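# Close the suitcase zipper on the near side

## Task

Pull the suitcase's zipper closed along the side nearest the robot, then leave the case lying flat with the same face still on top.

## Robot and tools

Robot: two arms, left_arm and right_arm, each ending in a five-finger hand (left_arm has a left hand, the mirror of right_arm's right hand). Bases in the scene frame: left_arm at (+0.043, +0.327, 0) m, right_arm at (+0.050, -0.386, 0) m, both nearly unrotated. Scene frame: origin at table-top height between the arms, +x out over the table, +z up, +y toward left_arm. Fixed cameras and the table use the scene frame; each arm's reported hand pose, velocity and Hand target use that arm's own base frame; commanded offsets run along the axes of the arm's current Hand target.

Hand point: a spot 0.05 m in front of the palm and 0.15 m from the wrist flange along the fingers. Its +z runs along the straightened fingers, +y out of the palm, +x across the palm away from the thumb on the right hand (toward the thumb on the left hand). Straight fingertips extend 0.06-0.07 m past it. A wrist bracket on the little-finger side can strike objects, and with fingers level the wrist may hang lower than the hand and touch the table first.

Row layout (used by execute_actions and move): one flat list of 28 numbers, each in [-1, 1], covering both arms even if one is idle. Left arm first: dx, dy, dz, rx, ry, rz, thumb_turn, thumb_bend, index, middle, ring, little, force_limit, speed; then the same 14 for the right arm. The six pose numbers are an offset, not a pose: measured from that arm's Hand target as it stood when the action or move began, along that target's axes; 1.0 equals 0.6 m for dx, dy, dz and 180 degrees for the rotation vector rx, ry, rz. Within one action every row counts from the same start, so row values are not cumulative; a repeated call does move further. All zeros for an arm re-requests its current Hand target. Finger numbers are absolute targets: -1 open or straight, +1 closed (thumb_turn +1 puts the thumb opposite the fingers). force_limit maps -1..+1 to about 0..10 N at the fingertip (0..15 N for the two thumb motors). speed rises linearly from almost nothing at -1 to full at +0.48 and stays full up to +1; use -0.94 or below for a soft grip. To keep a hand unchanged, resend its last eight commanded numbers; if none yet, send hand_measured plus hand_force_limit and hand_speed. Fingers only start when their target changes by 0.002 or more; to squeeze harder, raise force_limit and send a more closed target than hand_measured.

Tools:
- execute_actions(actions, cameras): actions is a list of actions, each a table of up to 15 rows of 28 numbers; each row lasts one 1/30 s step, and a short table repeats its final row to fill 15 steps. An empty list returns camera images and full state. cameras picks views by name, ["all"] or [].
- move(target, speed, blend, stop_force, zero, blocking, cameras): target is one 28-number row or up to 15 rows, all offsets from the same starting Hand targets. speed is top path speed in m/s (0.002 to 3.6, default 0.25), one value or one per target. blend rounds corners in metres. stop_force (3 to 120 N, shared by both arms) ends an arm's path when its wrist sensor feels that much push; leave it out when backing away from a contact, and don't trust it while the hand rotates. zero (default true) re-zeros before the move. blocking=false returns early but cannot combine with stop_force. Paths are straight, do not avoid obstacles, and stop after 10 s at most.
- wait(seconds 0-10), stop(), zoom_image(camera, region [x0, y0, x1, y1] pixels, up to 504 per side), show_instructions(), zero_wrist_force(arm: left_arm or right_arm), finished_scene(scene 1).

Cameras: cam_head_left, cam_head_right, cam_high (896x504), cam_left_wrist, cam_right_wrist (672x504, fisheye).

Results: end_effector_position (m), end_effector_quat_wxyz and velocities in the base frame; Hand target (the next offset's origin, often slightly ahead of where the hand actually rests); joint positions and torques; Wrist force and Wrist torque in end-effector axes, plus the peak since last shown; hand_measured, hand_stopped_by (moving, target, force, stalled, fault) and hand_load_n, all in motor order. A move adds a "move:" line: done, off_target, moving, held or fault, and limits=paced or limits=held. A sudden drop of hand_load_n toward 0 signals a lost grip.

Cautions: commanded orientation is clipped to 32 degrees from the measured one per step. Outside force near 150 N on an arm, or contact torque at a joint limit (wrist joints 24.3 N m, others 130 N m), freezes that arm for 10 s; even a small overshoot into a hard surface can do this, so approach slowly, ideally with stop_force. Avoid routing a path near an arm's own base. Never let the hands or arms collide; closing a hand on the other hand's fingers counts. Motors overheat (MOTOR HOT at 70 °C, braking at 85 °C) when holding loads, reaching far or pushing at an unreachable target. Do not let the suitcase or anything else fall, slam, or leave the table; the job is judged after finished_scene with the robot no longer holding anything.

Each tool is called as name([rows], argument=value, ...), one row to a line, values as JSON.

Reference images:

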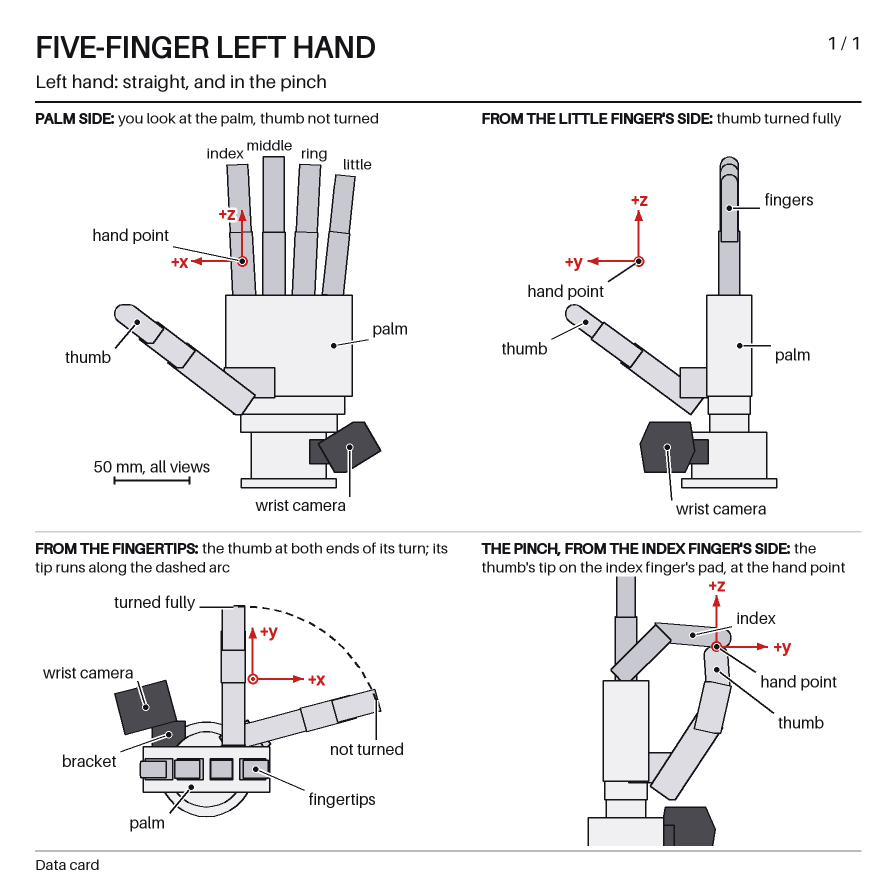

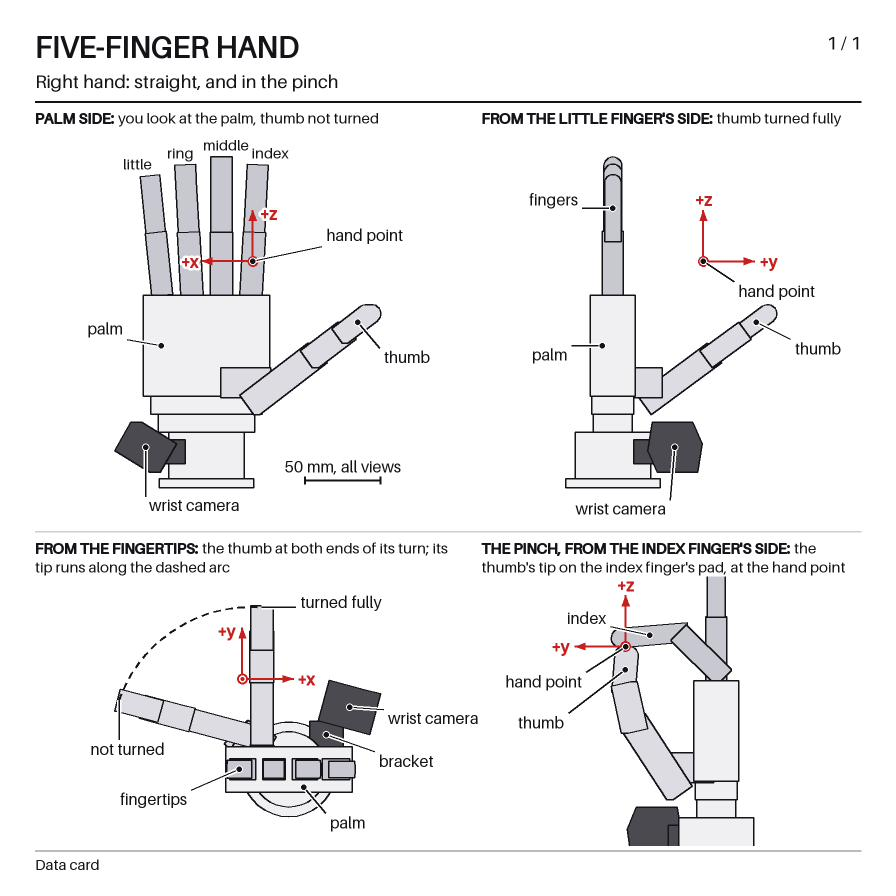

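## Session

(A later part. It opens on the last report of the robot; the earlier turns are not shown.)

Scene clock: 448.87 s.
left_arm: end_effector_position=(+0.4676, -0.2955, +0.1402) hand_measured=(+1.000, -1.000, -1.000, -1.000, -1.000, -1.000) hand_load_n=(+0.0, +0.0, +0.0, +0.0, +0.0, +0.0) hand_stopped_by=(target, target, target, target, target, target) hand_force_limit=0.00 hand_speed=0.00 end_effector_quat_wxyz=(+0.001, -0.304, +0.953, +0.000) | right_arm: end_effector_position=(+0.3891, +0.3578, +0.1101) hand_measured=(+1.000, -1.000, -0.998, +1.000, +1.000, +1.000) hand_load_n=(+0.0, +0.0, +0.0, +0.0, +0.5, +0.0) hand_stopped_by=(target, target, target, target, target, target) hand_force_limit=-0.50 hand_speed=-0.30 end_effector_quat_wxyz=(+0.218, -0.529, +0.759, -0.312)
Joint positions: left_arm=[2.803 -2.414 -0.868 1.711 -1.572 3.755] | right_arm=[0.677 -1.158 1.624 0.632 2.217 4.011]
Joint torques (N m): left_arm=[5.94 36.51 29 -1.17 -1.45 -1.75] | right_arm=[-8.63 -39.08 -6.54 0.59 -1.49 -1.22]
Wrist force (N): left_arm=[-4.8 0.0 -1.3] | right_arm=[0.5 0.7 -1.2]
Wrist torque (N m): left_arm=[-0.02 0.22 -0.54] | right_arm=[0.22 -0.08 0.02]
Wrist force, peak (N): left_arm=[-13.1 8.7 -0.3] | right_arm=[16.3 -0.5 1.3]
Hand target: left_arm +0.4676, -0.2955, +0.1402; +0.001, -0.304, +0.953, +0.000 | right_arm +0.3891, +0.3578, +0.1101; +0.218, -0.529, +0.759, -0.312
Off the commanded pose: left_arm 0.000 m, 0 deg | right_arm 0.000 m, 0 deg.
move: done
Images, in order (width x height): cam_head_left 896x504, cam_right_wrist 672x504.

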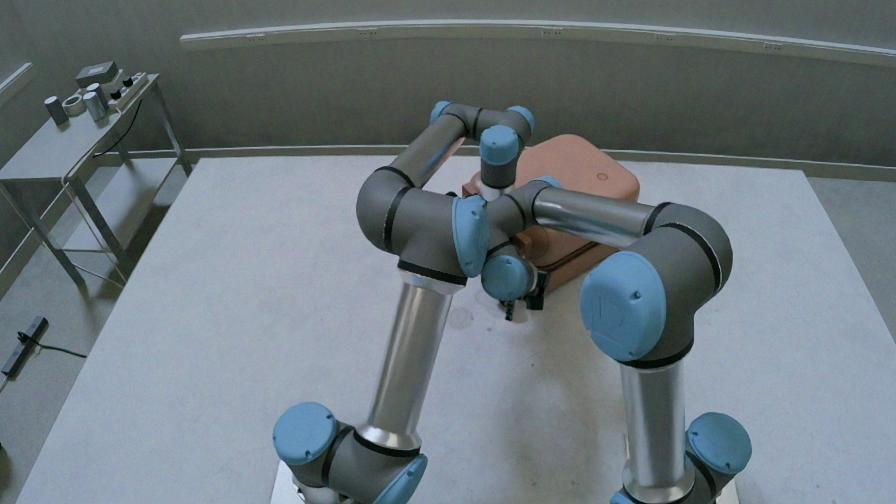

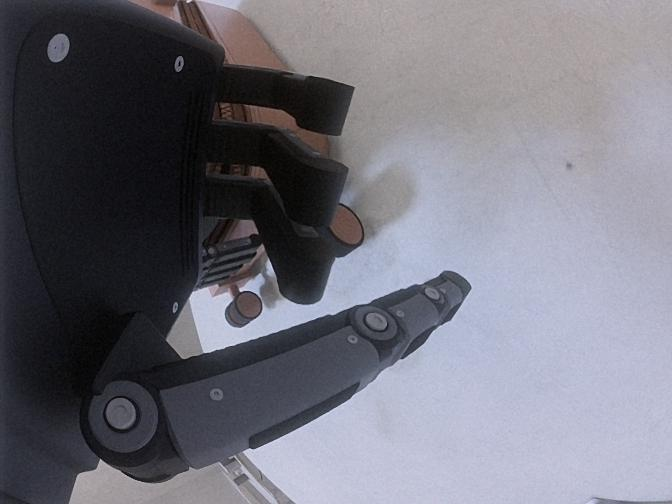

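move([
  [0,0,0,0,0,0, 1,-1,-1,-1,-1,-1,0,0, 0,0.0354,-0.0354,0,0,0, 1,-1,-0.998,1,1,1,-0.5,-0.3],
  [0,0,0,0,0,0, 1,-1,-1,-1,-1,-1,0,0, 0.11,0.0354,-0.0354,0,0,0, 1,-1,-0.998,1,1,1,-0.5,-0.3],
], speed=0.1, blend=0.003, cameras=["cam_head_left","cam_high","cam_right_wrist"])

zoom_image(camera="cam_right_wrist", region=[180, 160, 320, 360])

zoom_image(camera="cam_high", region=[250, 60, 520, 320])

Scene clock: 450.00 s.
left_arm: end_effector_position=(+0.4676, -0.2955, +0.1402) hand_measured=(+1.000, -1.000, -1.000, -1.000, -1.000, -1.000) hand_load_n=(+0.0, +0.0, +0.0, +0.0, +0.0, -0.5) hand_stopped_by=(target, target, target, target, target, target) hand_force_limit=0.00 hand_speed=0.00 end_effector_quat_wxyz=(+0.001, -0.304, +0.953, +0.000) | right_arm: end_effector_position=(+0.3873, +0.3584, +0.1101) hand_measured=(+1.000, -1.000, -0.998, +1.000, +1.000, +1.000) hand_load_n=(+0.0, +0.0, -0.5, +0.0, +0.0, +0.0) hand_stopped_by=(target, target, target, target, target, target) hand_force_limit=-0.50 hand_speed=-0.30 end_effector_quat_wxyz=(+0.218, -0.529, +0.759, -0.311)
Joint positions: left_arm=[2.803 -2.414 -0.868 1.711 -1.572 3.755] | right_arm=[0.681 -1.159 1.626 0.633 2.219 4.015]
Joint torques (N m): left_arm=[5.39 36.75 29.44 -1.18 -1.39 -1.62] | right_arm=[-7.75 -33.23 -20.18 0.68 0.23 -1.19]
Wrist force (N): left_arm=[-4.9 0.2 -1.4] | right_arm=[0.3 0.8 -1.0]
Wrist torque (N m): left_arm=[0.01 0.23 -0.55] | right_arm=[0.23 -0.06 0.01]
Wrist force, peak (N): left_arm=[-4.9 0.0 -1.5] | right_arm=[0.6 2.5 -2.4]
Hand target: left_arm +0.4676, -0.2955, +0.1402; +0.001, -0.304, +0.953, +0.000 | right_arm +0.3874, +0.3585, +0.1101; +0.218, -0.529, +0.759, -0.311 (not the last commanded pose)
Off the commanded pose: left_arm 0.000 m, 0 deg | right_arm 0.072 m, 0 deg.
move: held (right_arm; a check stopped the path); path passed 0 of 2 targets; limits=held
pose unreachable (right arm): on one or more control steps of this call, first in action 0 (counted from 0), this arm could not follow its commanded pose, so it was not sent that pose on those steps. It may still have moved: this result reports where it is.
cause: moving toward the commanded pose would bring a part of the arm too close to another arm (a part of this arm just beyond joint 4 (wrist 1) and a part of the left arm just beyond its joint 2 (shoulder lift), 11 mm apart when this arm was first held).
Images, in order (width x height): cam_head_left 896x504, cam_high 896x504, cam_right_wrist 672x504.

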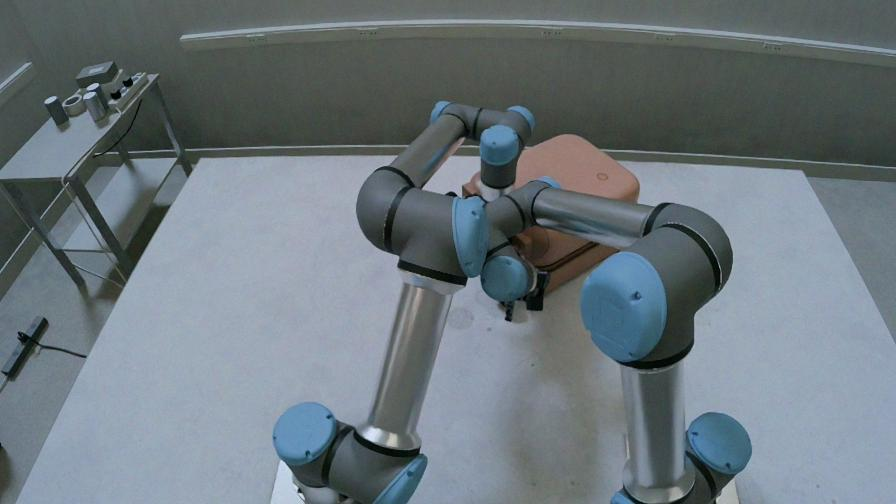

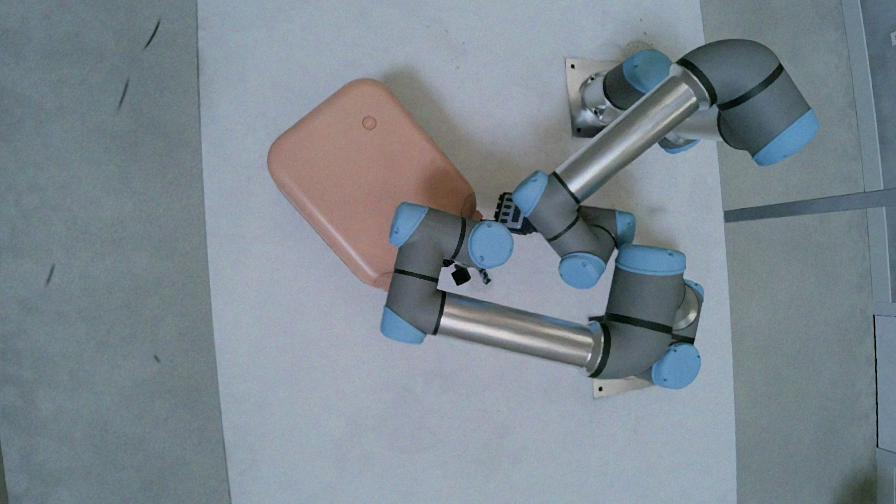

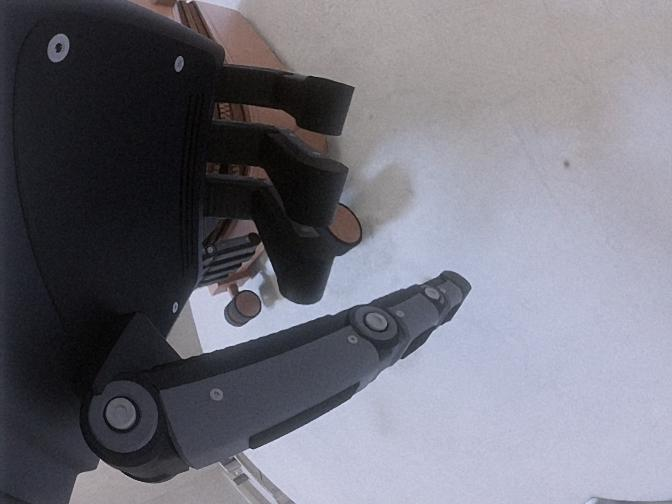

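Scaled by 2.520 from the camera's 672x504 image, which has a finer 960x720 frame.

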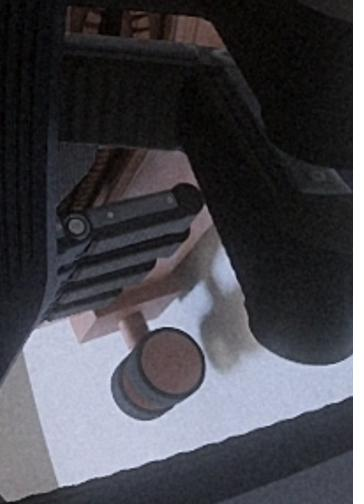

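Scaled by 1.867 from the camera's 896x504 image, which has a finer 1280x720 frame.

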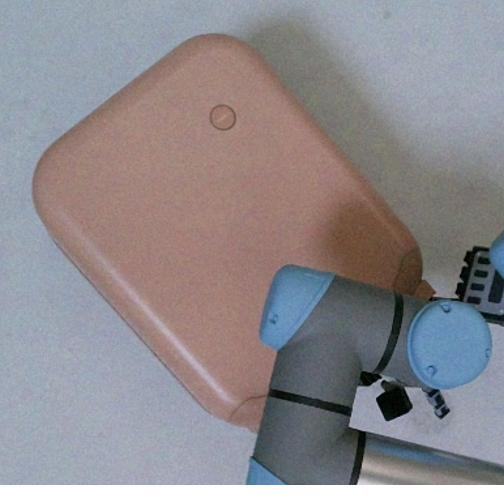

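move([
  [0,0,0,0,0,0, 1,-1,-1,-1,-1,-1,0,0, 0.0223,0.0143,-0.0143,0,-0.0314,-0.0314, 1,-1,-0.998,1,1,1,-0.5,-0.3],
  [0,0,0,0,0,0, 1,-1,-1,-1,-1,-1,0,0, 0.1493,0.0235,-0.0235,0,-0.0471,-0.0471, 1,-1,-0.998,1,1,1,-0.5,-0.3],
], speed=0.08, blend=0.003, cameras=["cam_head_left","cam_high","cam_right_wrist"])

zoom_image(camera="cam_right_wrist", region=[180, 160, 320, 360])

zoom_image(camera="cam_head_left", region=[490, 230, 590, 310])

Scene clock: 452.00 s.
left_arm: end_effector_position=(+0.4676, -0.2955, +0.1402) hand_measured=(+1.000, -1.000, -1.000, -1.000, -1.000, -1.000) hand_load_n=(+0.0, +0.0, +0.0, +0.0, -0.5, +0.0) hand_stopped_by=(target, target, target, target, target, target) hand_force_limit=0.00 hand_speed=0.00 end_effector_quat_wxyz=(+0.001, -0.304, +0.953, +0.000) | right_arm: end_effector_position=(+0.3808, +0.3550, +0.1101) hand_measured=(+1.000, -1.000, -0.998, +1.000, +1.000, +1.000) hand_load_n=(+0.0, +0.0, +0.0, +0.0, +0.0, +0.0) hand_stopped_by=(target, target, target, target, target, target) hand_force_limit=-0.50 hand_speed=-0.30 end_effector_quat_wxyz=(+0.227, -0.550, +0.743, -0.305)
Joint positions: left_arm=[2.803 -2.414 -0.868 1.711 -1.572 3.755] | right_arm=[0.671 -1.197 1.671 0.583 2.187 3.942]
Joint torques (N m): left_arm=[5.94 37.01 27.96 -1.14 -1.42 -1.62] | right_arm=[-4.67 -22.12 -24.1 3.1 0.78 1.83]
Wrist force (N): left_arm=[-4.7 -0.1 -1.0] | right_arm=[0.3 1.1 -1.3]
Wrist torque (N m): left_arm=[-0.05 0.22 -0.54] | right_arm=[0.27 -0.06 0.12]
Wrist force, peak (N): left_arm=[-5.0 0.1 -1.3] | right_arm=[0.4 1.1 -1.5]
Hand target: left_arm +0.4676, -0.2955, +0.1402; +0.001, -0.304, +0.953, +0.000 | right_arm +0.3808, +0.3551, +0.1101; +0.227, -0.550, +0.743, -0.305 (not the last commanded pose)
Off the commanded pose: left_arm 0.000 m, 0 deg | right_arm 0.085 m, 9 deg.
move: held (right_arm; a check stopped the path); path passed 0 of 2 targets; limits=held
pose unreachable (right arm): on one or more control steps of this call, first in action 0 (counted from 0), this arm could not follow its commanded pose, so it was not sent that pose on those steps. It may still have moved: this result reports where it is.
cause: moving toward the commanded pose would bring a part of the arm too close to another arm (a part of this arm just beyond joint 4 (wrist 1) and a part of the left arm just beyond its joint 2 (shoulder lift), 6 mm apart when this arm was first held).
Images, in order (width x height): cam_head_left 896x504, cam_high 896x504, cam_right_wrist 672x504.

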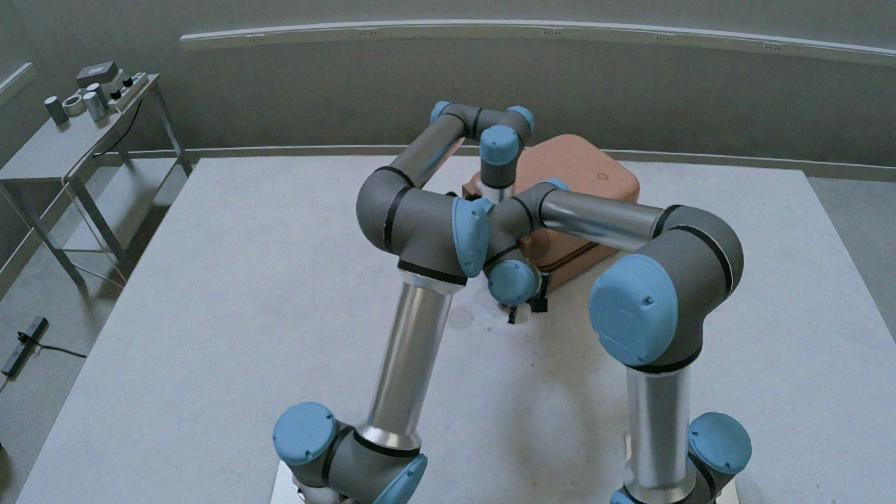

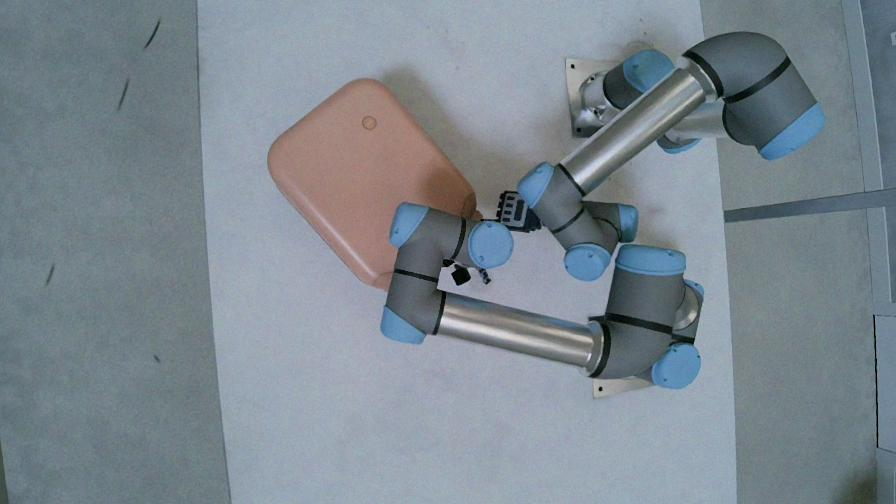

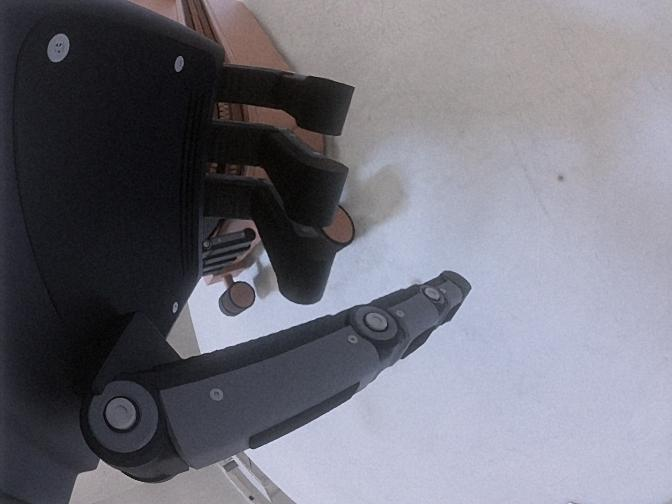

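Scaled by 2.520 from the camera's 672x504 image, which has a finer 960x720 frame.

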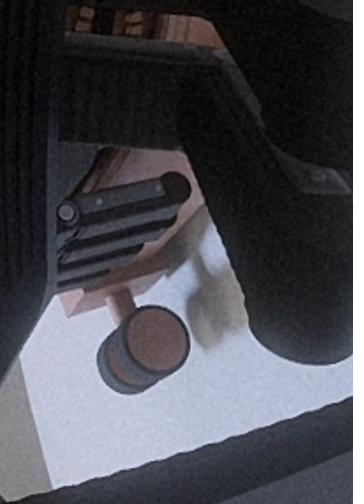

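Scaled by 5.040 from the camera's 896x504 image, which has a finer 1280x720 frame.

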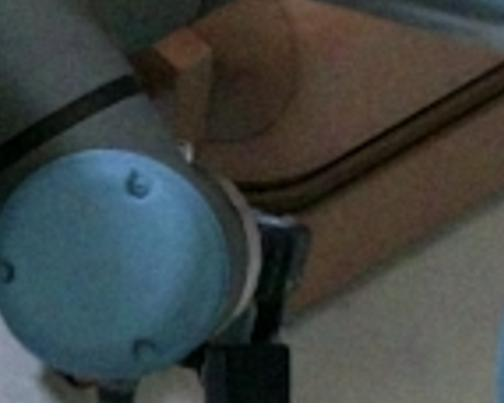

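move([
  [0,0,0,0,0,0, 1,-1,-1,-1,-1,-1,0,0, 0.0467,0.0082,-0.0082,0,-0.0346,-0.0346, 1,-1,-0.998,1,1,1,-0.5,-0.3],
  [0,0,0,0,0,0, 1,-1,-1,-1,-1,-1,0,0, 0.16,0.0282,-0.0282,0,-0.0346,-0.0346, 1,-1,-0.998,1,1,1,-0.5,-0.3],
], speed=0.08, blend=0.003, cameras=["cam_head_left","cam_high","cam_right_wrist"])

zoom_image(camera="cam_right_wrist", region=[180, 160, 320, 360])

zoom_image(camera="cam_head_left", region=[480, 230, 600, 310])

Scene clock: 455.07 s.
left_arm: end_effector_position=(+0.4676, -0.2955, +0.1402) hand_measured=(+1.000, -1.000, -1.000, -1.000, -1.000, -1.000) hand_load_n=(+0.0, +0.0, +0.0, +0.0, +0.0, +0.0) hand_stopped_by=(target, target, target, target, target, target) hand_force_limit=0.00 hand_speed=0.00 end_effector_quat_wxyz=(+0.001, -0.304, +0.953, +0.000) | right_arm: end_effector_position=(+0.3300, +0.2702, +0.1100) hand_measured=(+1.000, -1.000, -0.998, +1.000, +1.000, +1.000) hand_load_n=(+0.0, +0.0, +0.0, +0.0, +0.0, +0.0) hand_stopped_by=(target, target, target, target, target, target) hand_force_limit=-0.50 hand_speed=-0.30 end_effector_quat_wxyz=(+0.250, -0.606, +0.699, -0.287)
Joint positions: left_arm=[2.803 -2.414 -0.868 1.711 -1.572 3.755] | right_arm=[0.501 -1.498 2.016 0.381 2.004 3.632]
Joint torques (N m): left_arm=[5.82 36.95 27.11 -1.19 -1.51 -1.58] | right_arm=[4.39 -15.16 -23.95 2.76 3.12 1.6]
Wrist force (N): left_arm=[-4.6 0.1 -1.3] | right_arm=[0.6 0.8 -1.3]
Wrist torque (N m): left_arm=[-0.01 0.19 -0.53] | right_arm=[0.24 -0.11 0.09]
Wrist force, peak (N): left_arm=[-5.1 0.0 -1.4] | right_arm=[1.5 0.7 -1.4]
Hand target: left_arm +0.4676, -0.2955, +0.1402; +0.001, -0.304, +0.953, +0.000 | right_arm +0.3300, +0.2702, +0.1100; +0.250, -0.606, +0.699, -0.287
Off the commanded pose: left_arm 0.000 m, 0 deg | right_arm 0.000 m, 0 deg.
move: done
Images, in order (width x height): cam_head_left 896x504, cam_high 896x504, cam_right_wrist 672x504.

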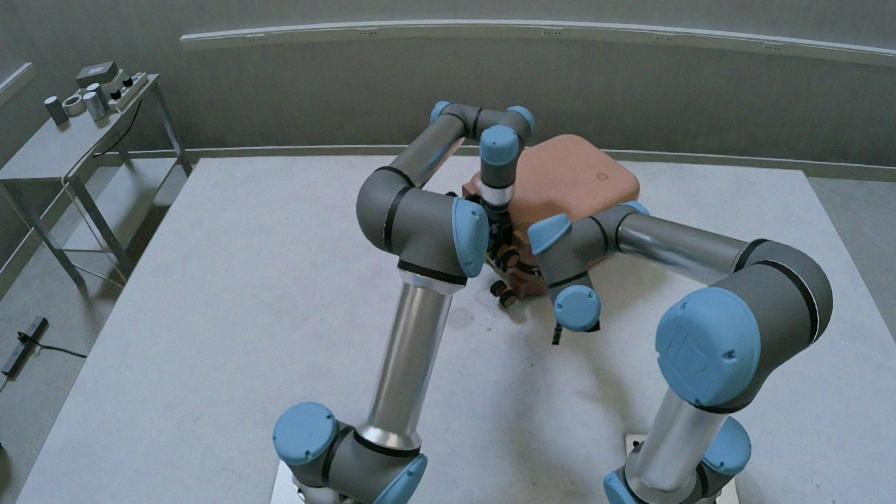

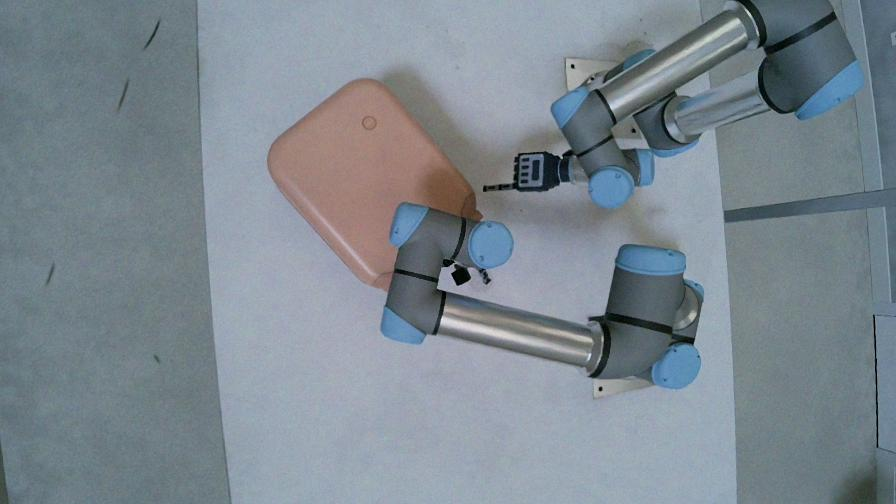

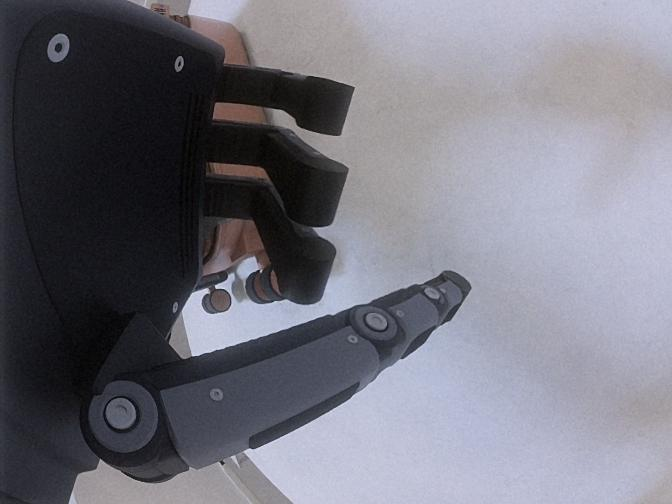

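Scaled by 2.520 from the camera's 672x504 image, which has a finer 960x720 frame.

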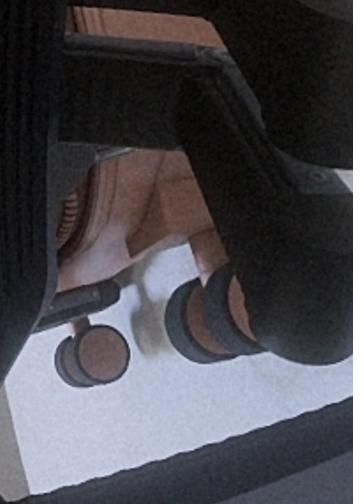

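Scaled by 4.200 from the camera's 896x504 image, which has a finer 1280x720 frame.

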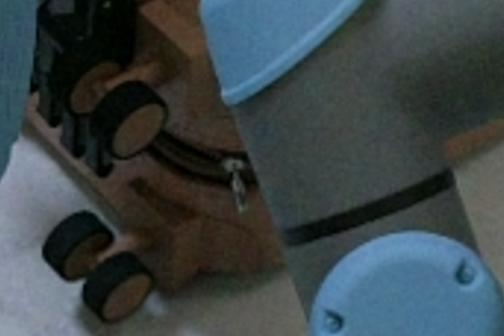

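move(target=[0,0,0,0,0,0, 1,-1,-1,-1,-1,-1,0,0, -0.0763,-0.0487,0.0487,0,0.0471,0.0471, 1,-1,-0.998,1,1,1,-0.5,-0.3], speed=0.08)

Scene clock: 457.37 s.
left_arm: end_effector_position=(+0.4676, -0.2955, +0.1402) hand_measured=(+1.000, -1.000, -1.000, -1.000, -1.000, -1.000) hand_load_n=(+0.0, +0.0, +0.0, +0.0, +0.0, +0.0) hand_stopped_by=(target, target, target, target, target, target) hand_force_limit=0.00 hand_speed=0.00 end_effector_quat_wxyz=(+0.001, -0.304, +0.953, +0.000) | right_arm: end_effector_position=(+0.3773, +0.3097, +0.1099) hand_measured=(+1.000, -1.000, -0.998, +1.000, +1.000, +1.000) hand_load_n=(+0.0, +0.0, +0.0, +0.0, +0.0, +0.0) hand_stopped_by=(target, target, target, target, target, target) hand_force_limit=-0.50 hand_speed=-0.30 end_effector_quat_wxyz=(+0.219, -0.530, +0.758, -0.311)
Joint positions: left_arm=[2.803 -2.414 -0.868 1.711 -1.572 3.755] | right_arm=[0.599 -1.271 1.772 0.545 2.179 3.924]
Joint torques (N m): left_arm=[5.92 37.09 26.02 -1.09 -1.48 -1.44] | right_arm=[-8.43 -29.9 -8.28 1.04 -1.85 -0.16]
Wrist force (N): left_arm=[-4.7 0.1 -1.3] | right_arm=[0.1 0.9 -1.1]
Wrist torque (N m): left_arm=[0.00 0.20 -0.54] | right_arm=[0.22 -0.05 0.13]
Wrist force, peak (N): left_arm=[-5.0 0.1 -1.3] | right_arm=[1.1 0.9 -1.5]
Hand target: left_arm +0.4676, -0.2955, +0.1402; +0.001, -0.304, +0.953, +0.000 | right_arm +0.3773, +0.3097, +0.1099; +0.219, -0.529, +0.758, -0.311
Off the commanded pose: left_arm 0.000 m, 0 deg | right_arm 0.000 m, 0 deg.
move: done

move([
  [0,0,0,0,0,0, 1,-1,-1,-1,-1,-1,0,0, -0.0122,-0.0065,0.0065,0,0,0, 1,-1,-0.998,1,1,1,-0.5,-0.3],
  [0,0,0,0,0,0, 1,-1,-1,-1,-1,-1,0,0, -0.0244,-0.0029,0.0029,0,0,0, 1,-1,-0.998,1,1,1,-0.5,-0.3],
  [0,0,0,0,0,0, 1,-1,-1,-1,-1,-1,0,0, -0.0368,0.0003,-0.0003,0,0,0, 1,-1,-0.998,1,1,1,-0.5,-0.3],
  [0,0,0,0,0,0, 1,-1,-1,-1,-1,-1,0,0, -0.0495,0.0026,-0.0026,0,0,0, 1,-1,-0.998,1,1,1,-0.5,-0.3],
  [0,0,0,0,0,0, 1,-1,-1,-1,-1,-1,0,0, -0.0624,0.0043,-0.0043,0,0,0, 1,-1,-0.998,1,1,1,-0.5,-0.3],
  [0,0,0,0,0,0, 1,-1,-1,-1,-1,-1,0,0, -0.0755,0.0049,-0.0049,0,0,0, 1,-1,-0.998,1,1,1,-0.5,-0.3],
], speed=0.015, stop_force=24, blend=0.002, cameras=["cam_head_left","cam_high","cam_right_wrist"])

zoom_image(camera="cam_right_wrist", region=[180, 160, 320, 360])

Scene clock: 462.77 s.
left_arm: end_effector_position=(+0.4676, -0.2955, +0.1402) hand_measured=(+1.000, -1.000, -1.000, -1.000, -1.000, -1.000) hand_load_n=(+0.0, +0.0, +0.0, +0.0, +0.0, +0.0) hand_stopped_by=(target, target, target, target, target, target) hand_force_limit=0.00 hand_speed=0.00 end_effector_quat_wxyz=(+0.001, -0.304, +0.953, +0.000) | right_arm: end_effector_position=(+0.3890, +0.3536, +0.1101) hand_measured=(+1.000, -1.000, -0.998, +1.000, +1.000, +1.000) hand_load_n=(+0.0, +0.0, -0.5, +0.0, +0.0, +0.0) hand_stopped_by=(target, target, target, target, target, target) hand_force_limit=-0.50 hand_speed=-0.30 end_effector_quat_wxyz=(+0.219, -0.529, +0.758, -0.311)
Joint positions: left_arm=[2.803 -2.414 -0.868 1.711 -1.572 3.755] | right_arm=[0.669 -1.168 1.637 0.622 2.213 4]
Joint torques (N m): left_arm=[-11.82 37.3 23.77 -2.22 -1.18 -1.39] | right_arm=[-8.47 -38.75 -6.08 0.6 -1.9 -1.16]
Wrist force (N): left_arm=[-3.8 0.7 -0.8] | right_arm=[1.1 0.9 -1.0]
Wrist torque (N m): left_arm=[-0.02 0.15 -0.48] | right_arm=[0.22 -0.20 0.07]
Wrist force, peak (N): left_arm=[-14.8 10.1 -0.1] | right_arm=[21.7 -0.7 2.2]
Hand target: left_arm +0.4676, -0.2955, +0.1402; +0.001, -0.304, +0.953, +0.000 | right_arm +0.3890, +0.3536, +0.1101; +0.219, -0.529, +0.758, -0.311
Off the commanded pose: left_arm 0.000 m, 0 deg | right_arm 0.000 m, 0 deg.
move: done
Images, in order (width x height): cam_head_left 896x504, cam_high 896x504, cam_right_wrist 672x504.

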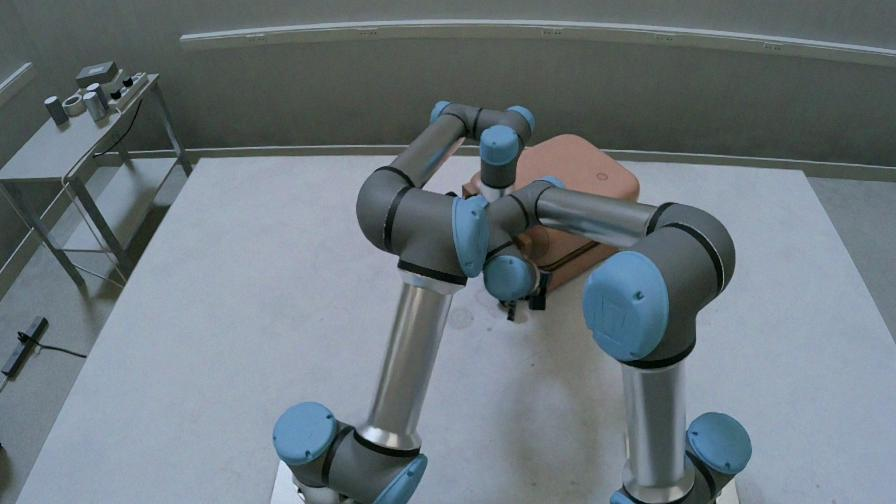

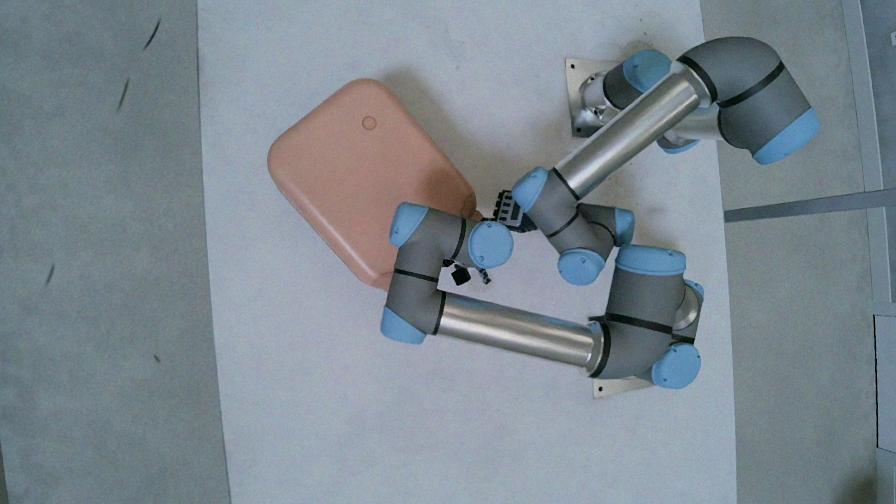

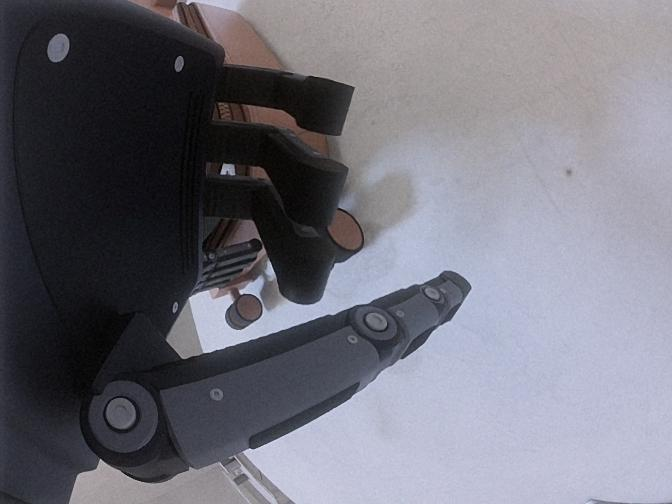

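Scaled by 2.520 from the camera's 672x504 image, which has a finer 960x720 frame.

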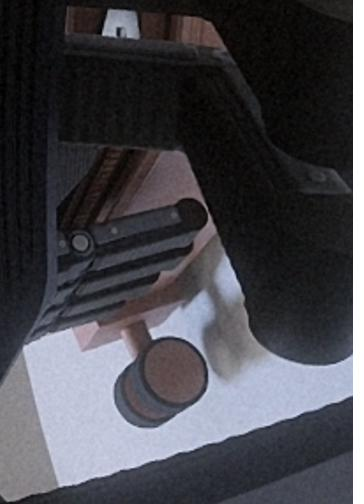

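move(target=[0,0,0,0,0,0, 1,-1,-1,-1,-1,-1,0,0, 0,-0.0236,0.0236,0,0,0, 1,-1,-0.998,1,1,1,-0.5,-0.3], speed=0.015, stop_force=3)

Scene clock: 464.07 s.
left_arm: end_effector_position=(+0.4676, -0.2955, +0.1402) hand_measured=(+1.000, -1.000, -1.000, -1.000, -1.000, -1.000) hand_load_n=(+0.0, +0.0, +0.0, +0.0, +0.0, +0.0) hand_stopped_by=(target, target, target, target, target, target) hand_force_limit=0.00 hand_speed=0.00 end_effector_quat_wxyz=(+0.001, -0.304, +0.953, +0.000) | right_arm: end_effector_position=(+0.3901, +0.3531, +0.1100) hand_measured=(+1.000, -1.000, -0.998, +1.000, +1.000, +1.000) hand_load_n=(+0.0, +0.0, -3.0, +0.0, +0.0, +0.0) hand_stopped_by=(target, target, target, target, target, target) hand_force_limit=-0.50 hand_speed=-0.30 end_effector_quat_wxyz=(+0.219, -0.529, +0.758, -0.311)
Joint positions: left_arm=[2.803 -2.414 -0.868 1.711 -1.572 3.755] | right_arm=[0.667 -1.167 1.636 0.621 2.212 3.997]
Joint torques (N m): left_arm=[-7.21 37.19 23.62 -2.61 -1.19 -1.35] | right_arm=[5.2 -39.01 -6.14 3.06 3.94 -0.78]
Wrist force (N): left_arm=[-2.6 -0.7 -0.7] | right_arm=[0.9 2.7 -3.3]
Wrist torque (N m): left_arm=[-0.08 0.10 -0.42] | right_arm=[0.30 -0.19 0.07]
Wrist force, peak (N): left_arm=[-4.2 0.7 -0.9] | right_arm=[0.2 4.1 -4.8]
Hand target: left_arm +0.4676, -0.2955, +0.1402; +0.001, -0.304, +0.953, +0.000 | right_arm +0.3901, +0.3531, +0.1100; +0.219, -0.530, +0.758, -0.311 (not the last commanded pose)
Off the commanded pose: left_arm 0.000 m, 0 deg | right_arm 0.019 m, 0 deg.
move: contact (right_arm)

move([
  [0,0,0,0,0,0, 1,-1,-1,-1,-1,-1,0,0, 0.0502,0.0069,-0.0069,0,-0.0393,-0.0393, 1,-1,-0.998,1,1,1,-0.5,-0.3],
  [0,0,0,0,0,0, 1,-1,-1,-1,-1,-1,0,0, 0.0876,0.0151,-0.0151,0,-0.0393,-0.0393, 1,-1,-0.998,1,1,1,-0.5,-0.3],
  [0,0,0,0,0,0, 1,-1,-1,-1,-1,-1,0,0, 0.0720,-0.0025,0.0025,0,0,0, 1,-1,-0.998,1,1,1,-0.5,-0.3],
], speed=0.08, blend=0.002, cameras=["cam_head_left","cam_high","cam_right_wrist"])

zoom_image(camera="cam_right_wrist", region=[180, 160, 320, 360])

Scene clock: 468.80 s.
left_arm: end_effector_position=(+0.4676, -0.2955, +0.1402) hand_measured=(+1.000, -1.000, -1.000, -1.000, -1.000, -1.000) hand_load_n=(+0.0, -0.5, +0.0, +0.0, +0.0, +0.0) hand_stopped_by=(target, target, target, target, target, target) hand_force_limit=0.00 hand_speed=0.00 end_effector_quat_wxyz=(+0.001, -0.304, +0.953, +0.000) | right_arm: end_effector_position=(+0.3773, +0.3119, +0.1099) hand_measured=(+1.000, -1.000, -0.998, +1.000, +1.000, +1.000) hand_load_n=(+0.0, +0.0, +0.0, +0.0, +0.0, +0.0) hand_stopped_by=(target, target, target, target, target, target) hand_force_limit=-0.50 hand_speed=-0.30 end_effector_quat_wxyz=(+0.219, -0.530, +0.758, -0.311)
Joint positions: left_arm=[2.803 -2.414 -0.868 1.711 -1.572 3.755] | right_arm=[0.604 -1.266 1.767 0.549 2.181 3.929]
Joint torques (N m): left_arm=[5.65 37.25 21.72 -4.17 -1.17 -1.38] | right_arm=[-8.2 -34.34 -6.24 1.03 -2.02 -0.13]
Wrist force (N): left_arm=[-2.6 -0.7 -0.8] | right_arm=[0.8 0.5 -1.0]
Wrist torque (N m): left_arm=[-0.06 0.08 -0.43] | right_arm=[0.16 -0.15 0.17]
Wrist force, peak (N): left_arm=[-3.2 -1.0 -0.9] | right_arm=[0.9 3.1 -3.6]
Hand target: left_arm +0.4676, -0.2955, +0.1402; +0.001, -0.304, +0.953, +0.000 | right_arm +0.3773, +0.3118, +0.1099; +0.219, -0.530, +0.758, -0.311
Off the commanded pose: left_arm 0.000 m, 0 deg | right_arm 0.000 m, 0 deg.
move: done
Images, in order (width x height): cam_head_left 896x504, cam_high 896x504, cam_right_wrist 672x504.

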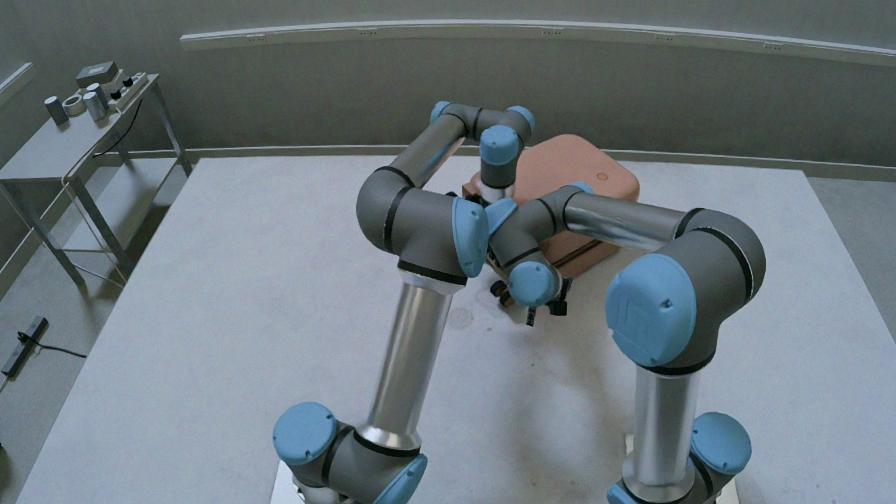

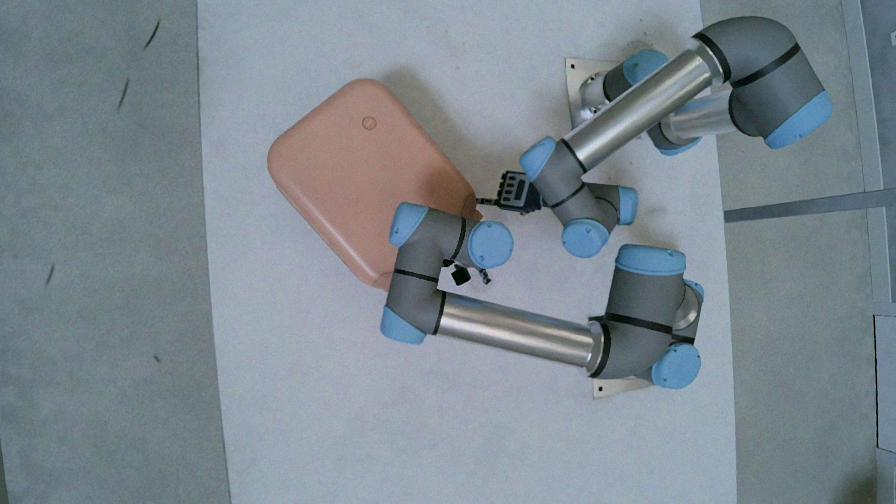

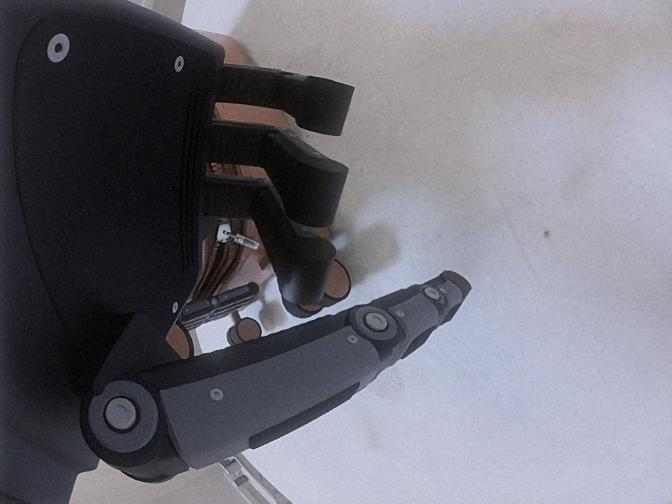

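Scaled by 2.520 from the camera's 672x504 image, which has a finer 960x720 frame.

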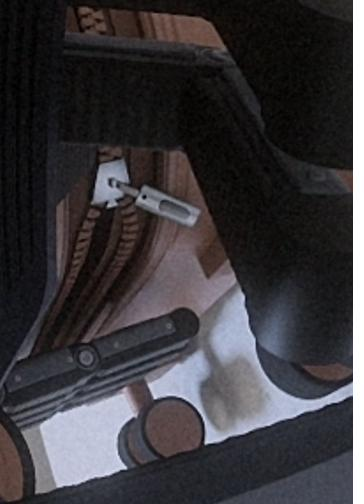

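move([
  [0,0,0,0,0,0, 1,-1,-1,-1,-1,-1,0,0, -0.0160,-0.0059,0.0059,0,0,0, 1,-1,-0.998,1,1,1,-0.5,-0.3],
  [0,0,0,0,0,0, 1,-1,-1,-1,-1,-1,0,0, -0.0267,-0.0029,0.0029,0,0,0, 1,-1,-0.998,1,1,1,-0.5,-0.3],
  [0,0,0,0,0,0, 1,-1,-1,-1,-1,-1,0,0, -0.0380,-0.0006,0.0006,0,0,0, 1,-1,-0.998,1,1,1,-0.5,-0.3],
  [0,0,0,0,0,0, 1,-1,-1,-1,-1,-1,0,0, -0.0495,0.0008,-0.0008,0,0,0, 1,-1,-0.998,1,1,1,-0.5,-0.3],
  [0,0,0,0,0,0, 1,-1,-1,-1,-1,-1,0,0, -0.0610,0.0014,-0.0014,0,0,0, 1,-1,-0.998,1,1,1,-0.5,-0.3],
], speed=0.015, stop_force=26, blend=0.002, cameras=["cam_head_left","cam_high","cam_right_wrist"])

zoom_image(camera="cam_right_wrist", region=[180, 140, 320, 340])

Scene clock: 473.30 s.
left_arm: end_effector_position=(+0.4676, -0.2955, +0.1402) hand_measured=(+1.000, -1.000, -1.000, -1.000, -1.000, -1.000) hand_load_n=(+0.0, +0.5, +0.0, +0.0, +0.0, +0.0) hand_stopped_by=(target, target, target, target, target, target) hand_force_limit=0.00 hand_speed=0.00 end_effector_quat_wxyz=(+0.001, -0.304, +0.953, +0.000) | right_arm: end_effector_position=(+0.3887, +0.3466, +0.1100) hand_measured=(+1.000, -1.000, -0.998, +1.000, +1.000, +1.000) hand_load_n=(+0.0, +0.0, -0.5, +0.0, +0.0, +0.0) hand_stopped_by=(target, target, target, target, target, target) hand_force_limit=-0.50 hand_speed=-0.30 end_effector_quat_wxyz=(+0.219, -0.530, +0.758, -0.311)
Joint positions: left_arm=[2.803 -2.414 -0.868 1.711 -1.572 3.755] | right_arm=[0.656 -1.182 1.656 0.609 2.207 3.986]
Joint torques (N m): left_arm=[-7.82 37.23 20.08 -4.09 3.82 -1.39] | right_arm=[-3.75 -38.77 -10.8 -2.77 -4.74 -1.28]
Wrist force (N): left_arm=[-9.6 5.2 0.0] | right_arm=[14.5 1.3 -1.8]
Wrist torque (N m): left_arm=[0.12 0.38 -0.71] | right_arm=[0.25 0.77 0.94]
Wrist force, peak (N): left_arm=[-11.7 4.8 -0.1] | right_arm=[17.9 1.2 -0.9]
Hand target: left_arm +0.4676, -0.2955, +0.1402; +0.001, -0.304, +0.953, +0.000 | right_arm +0.3887, +0.3466, +0.1100; +0.219, -0.530, +0.758, -0.311
Off the commanded pose: left_arm 0.000 m, 0 deg | right_arm 0.000 m, 0 deg.
move: done
Images, in order (width x height): cam_head_left 896x504, cam_high 896x504, cam_right_wrist 672x504.

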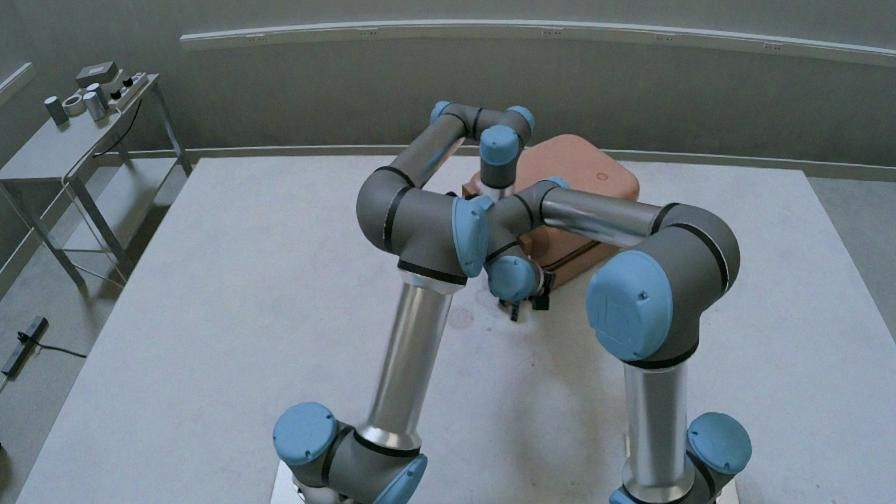

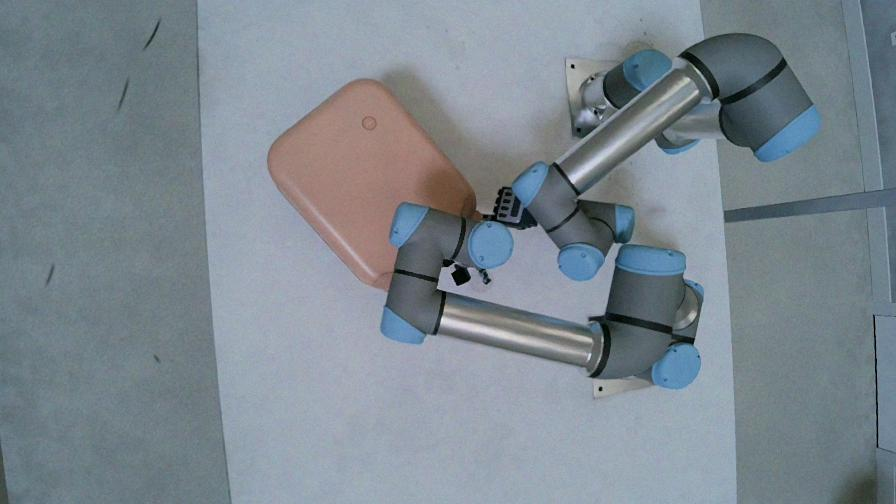

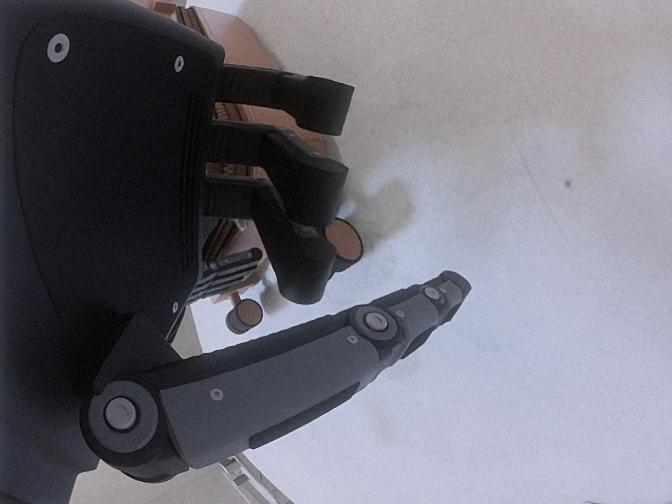

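Scaled by 2.520 from the camera's 672x504 image, which has a finer 960x720 frame.

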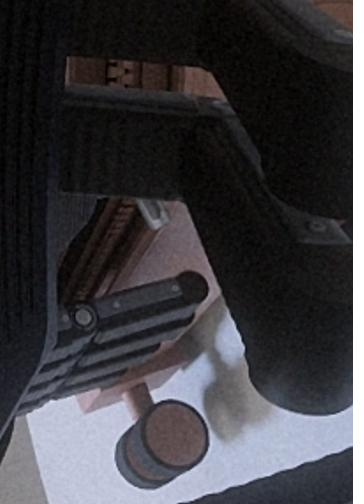

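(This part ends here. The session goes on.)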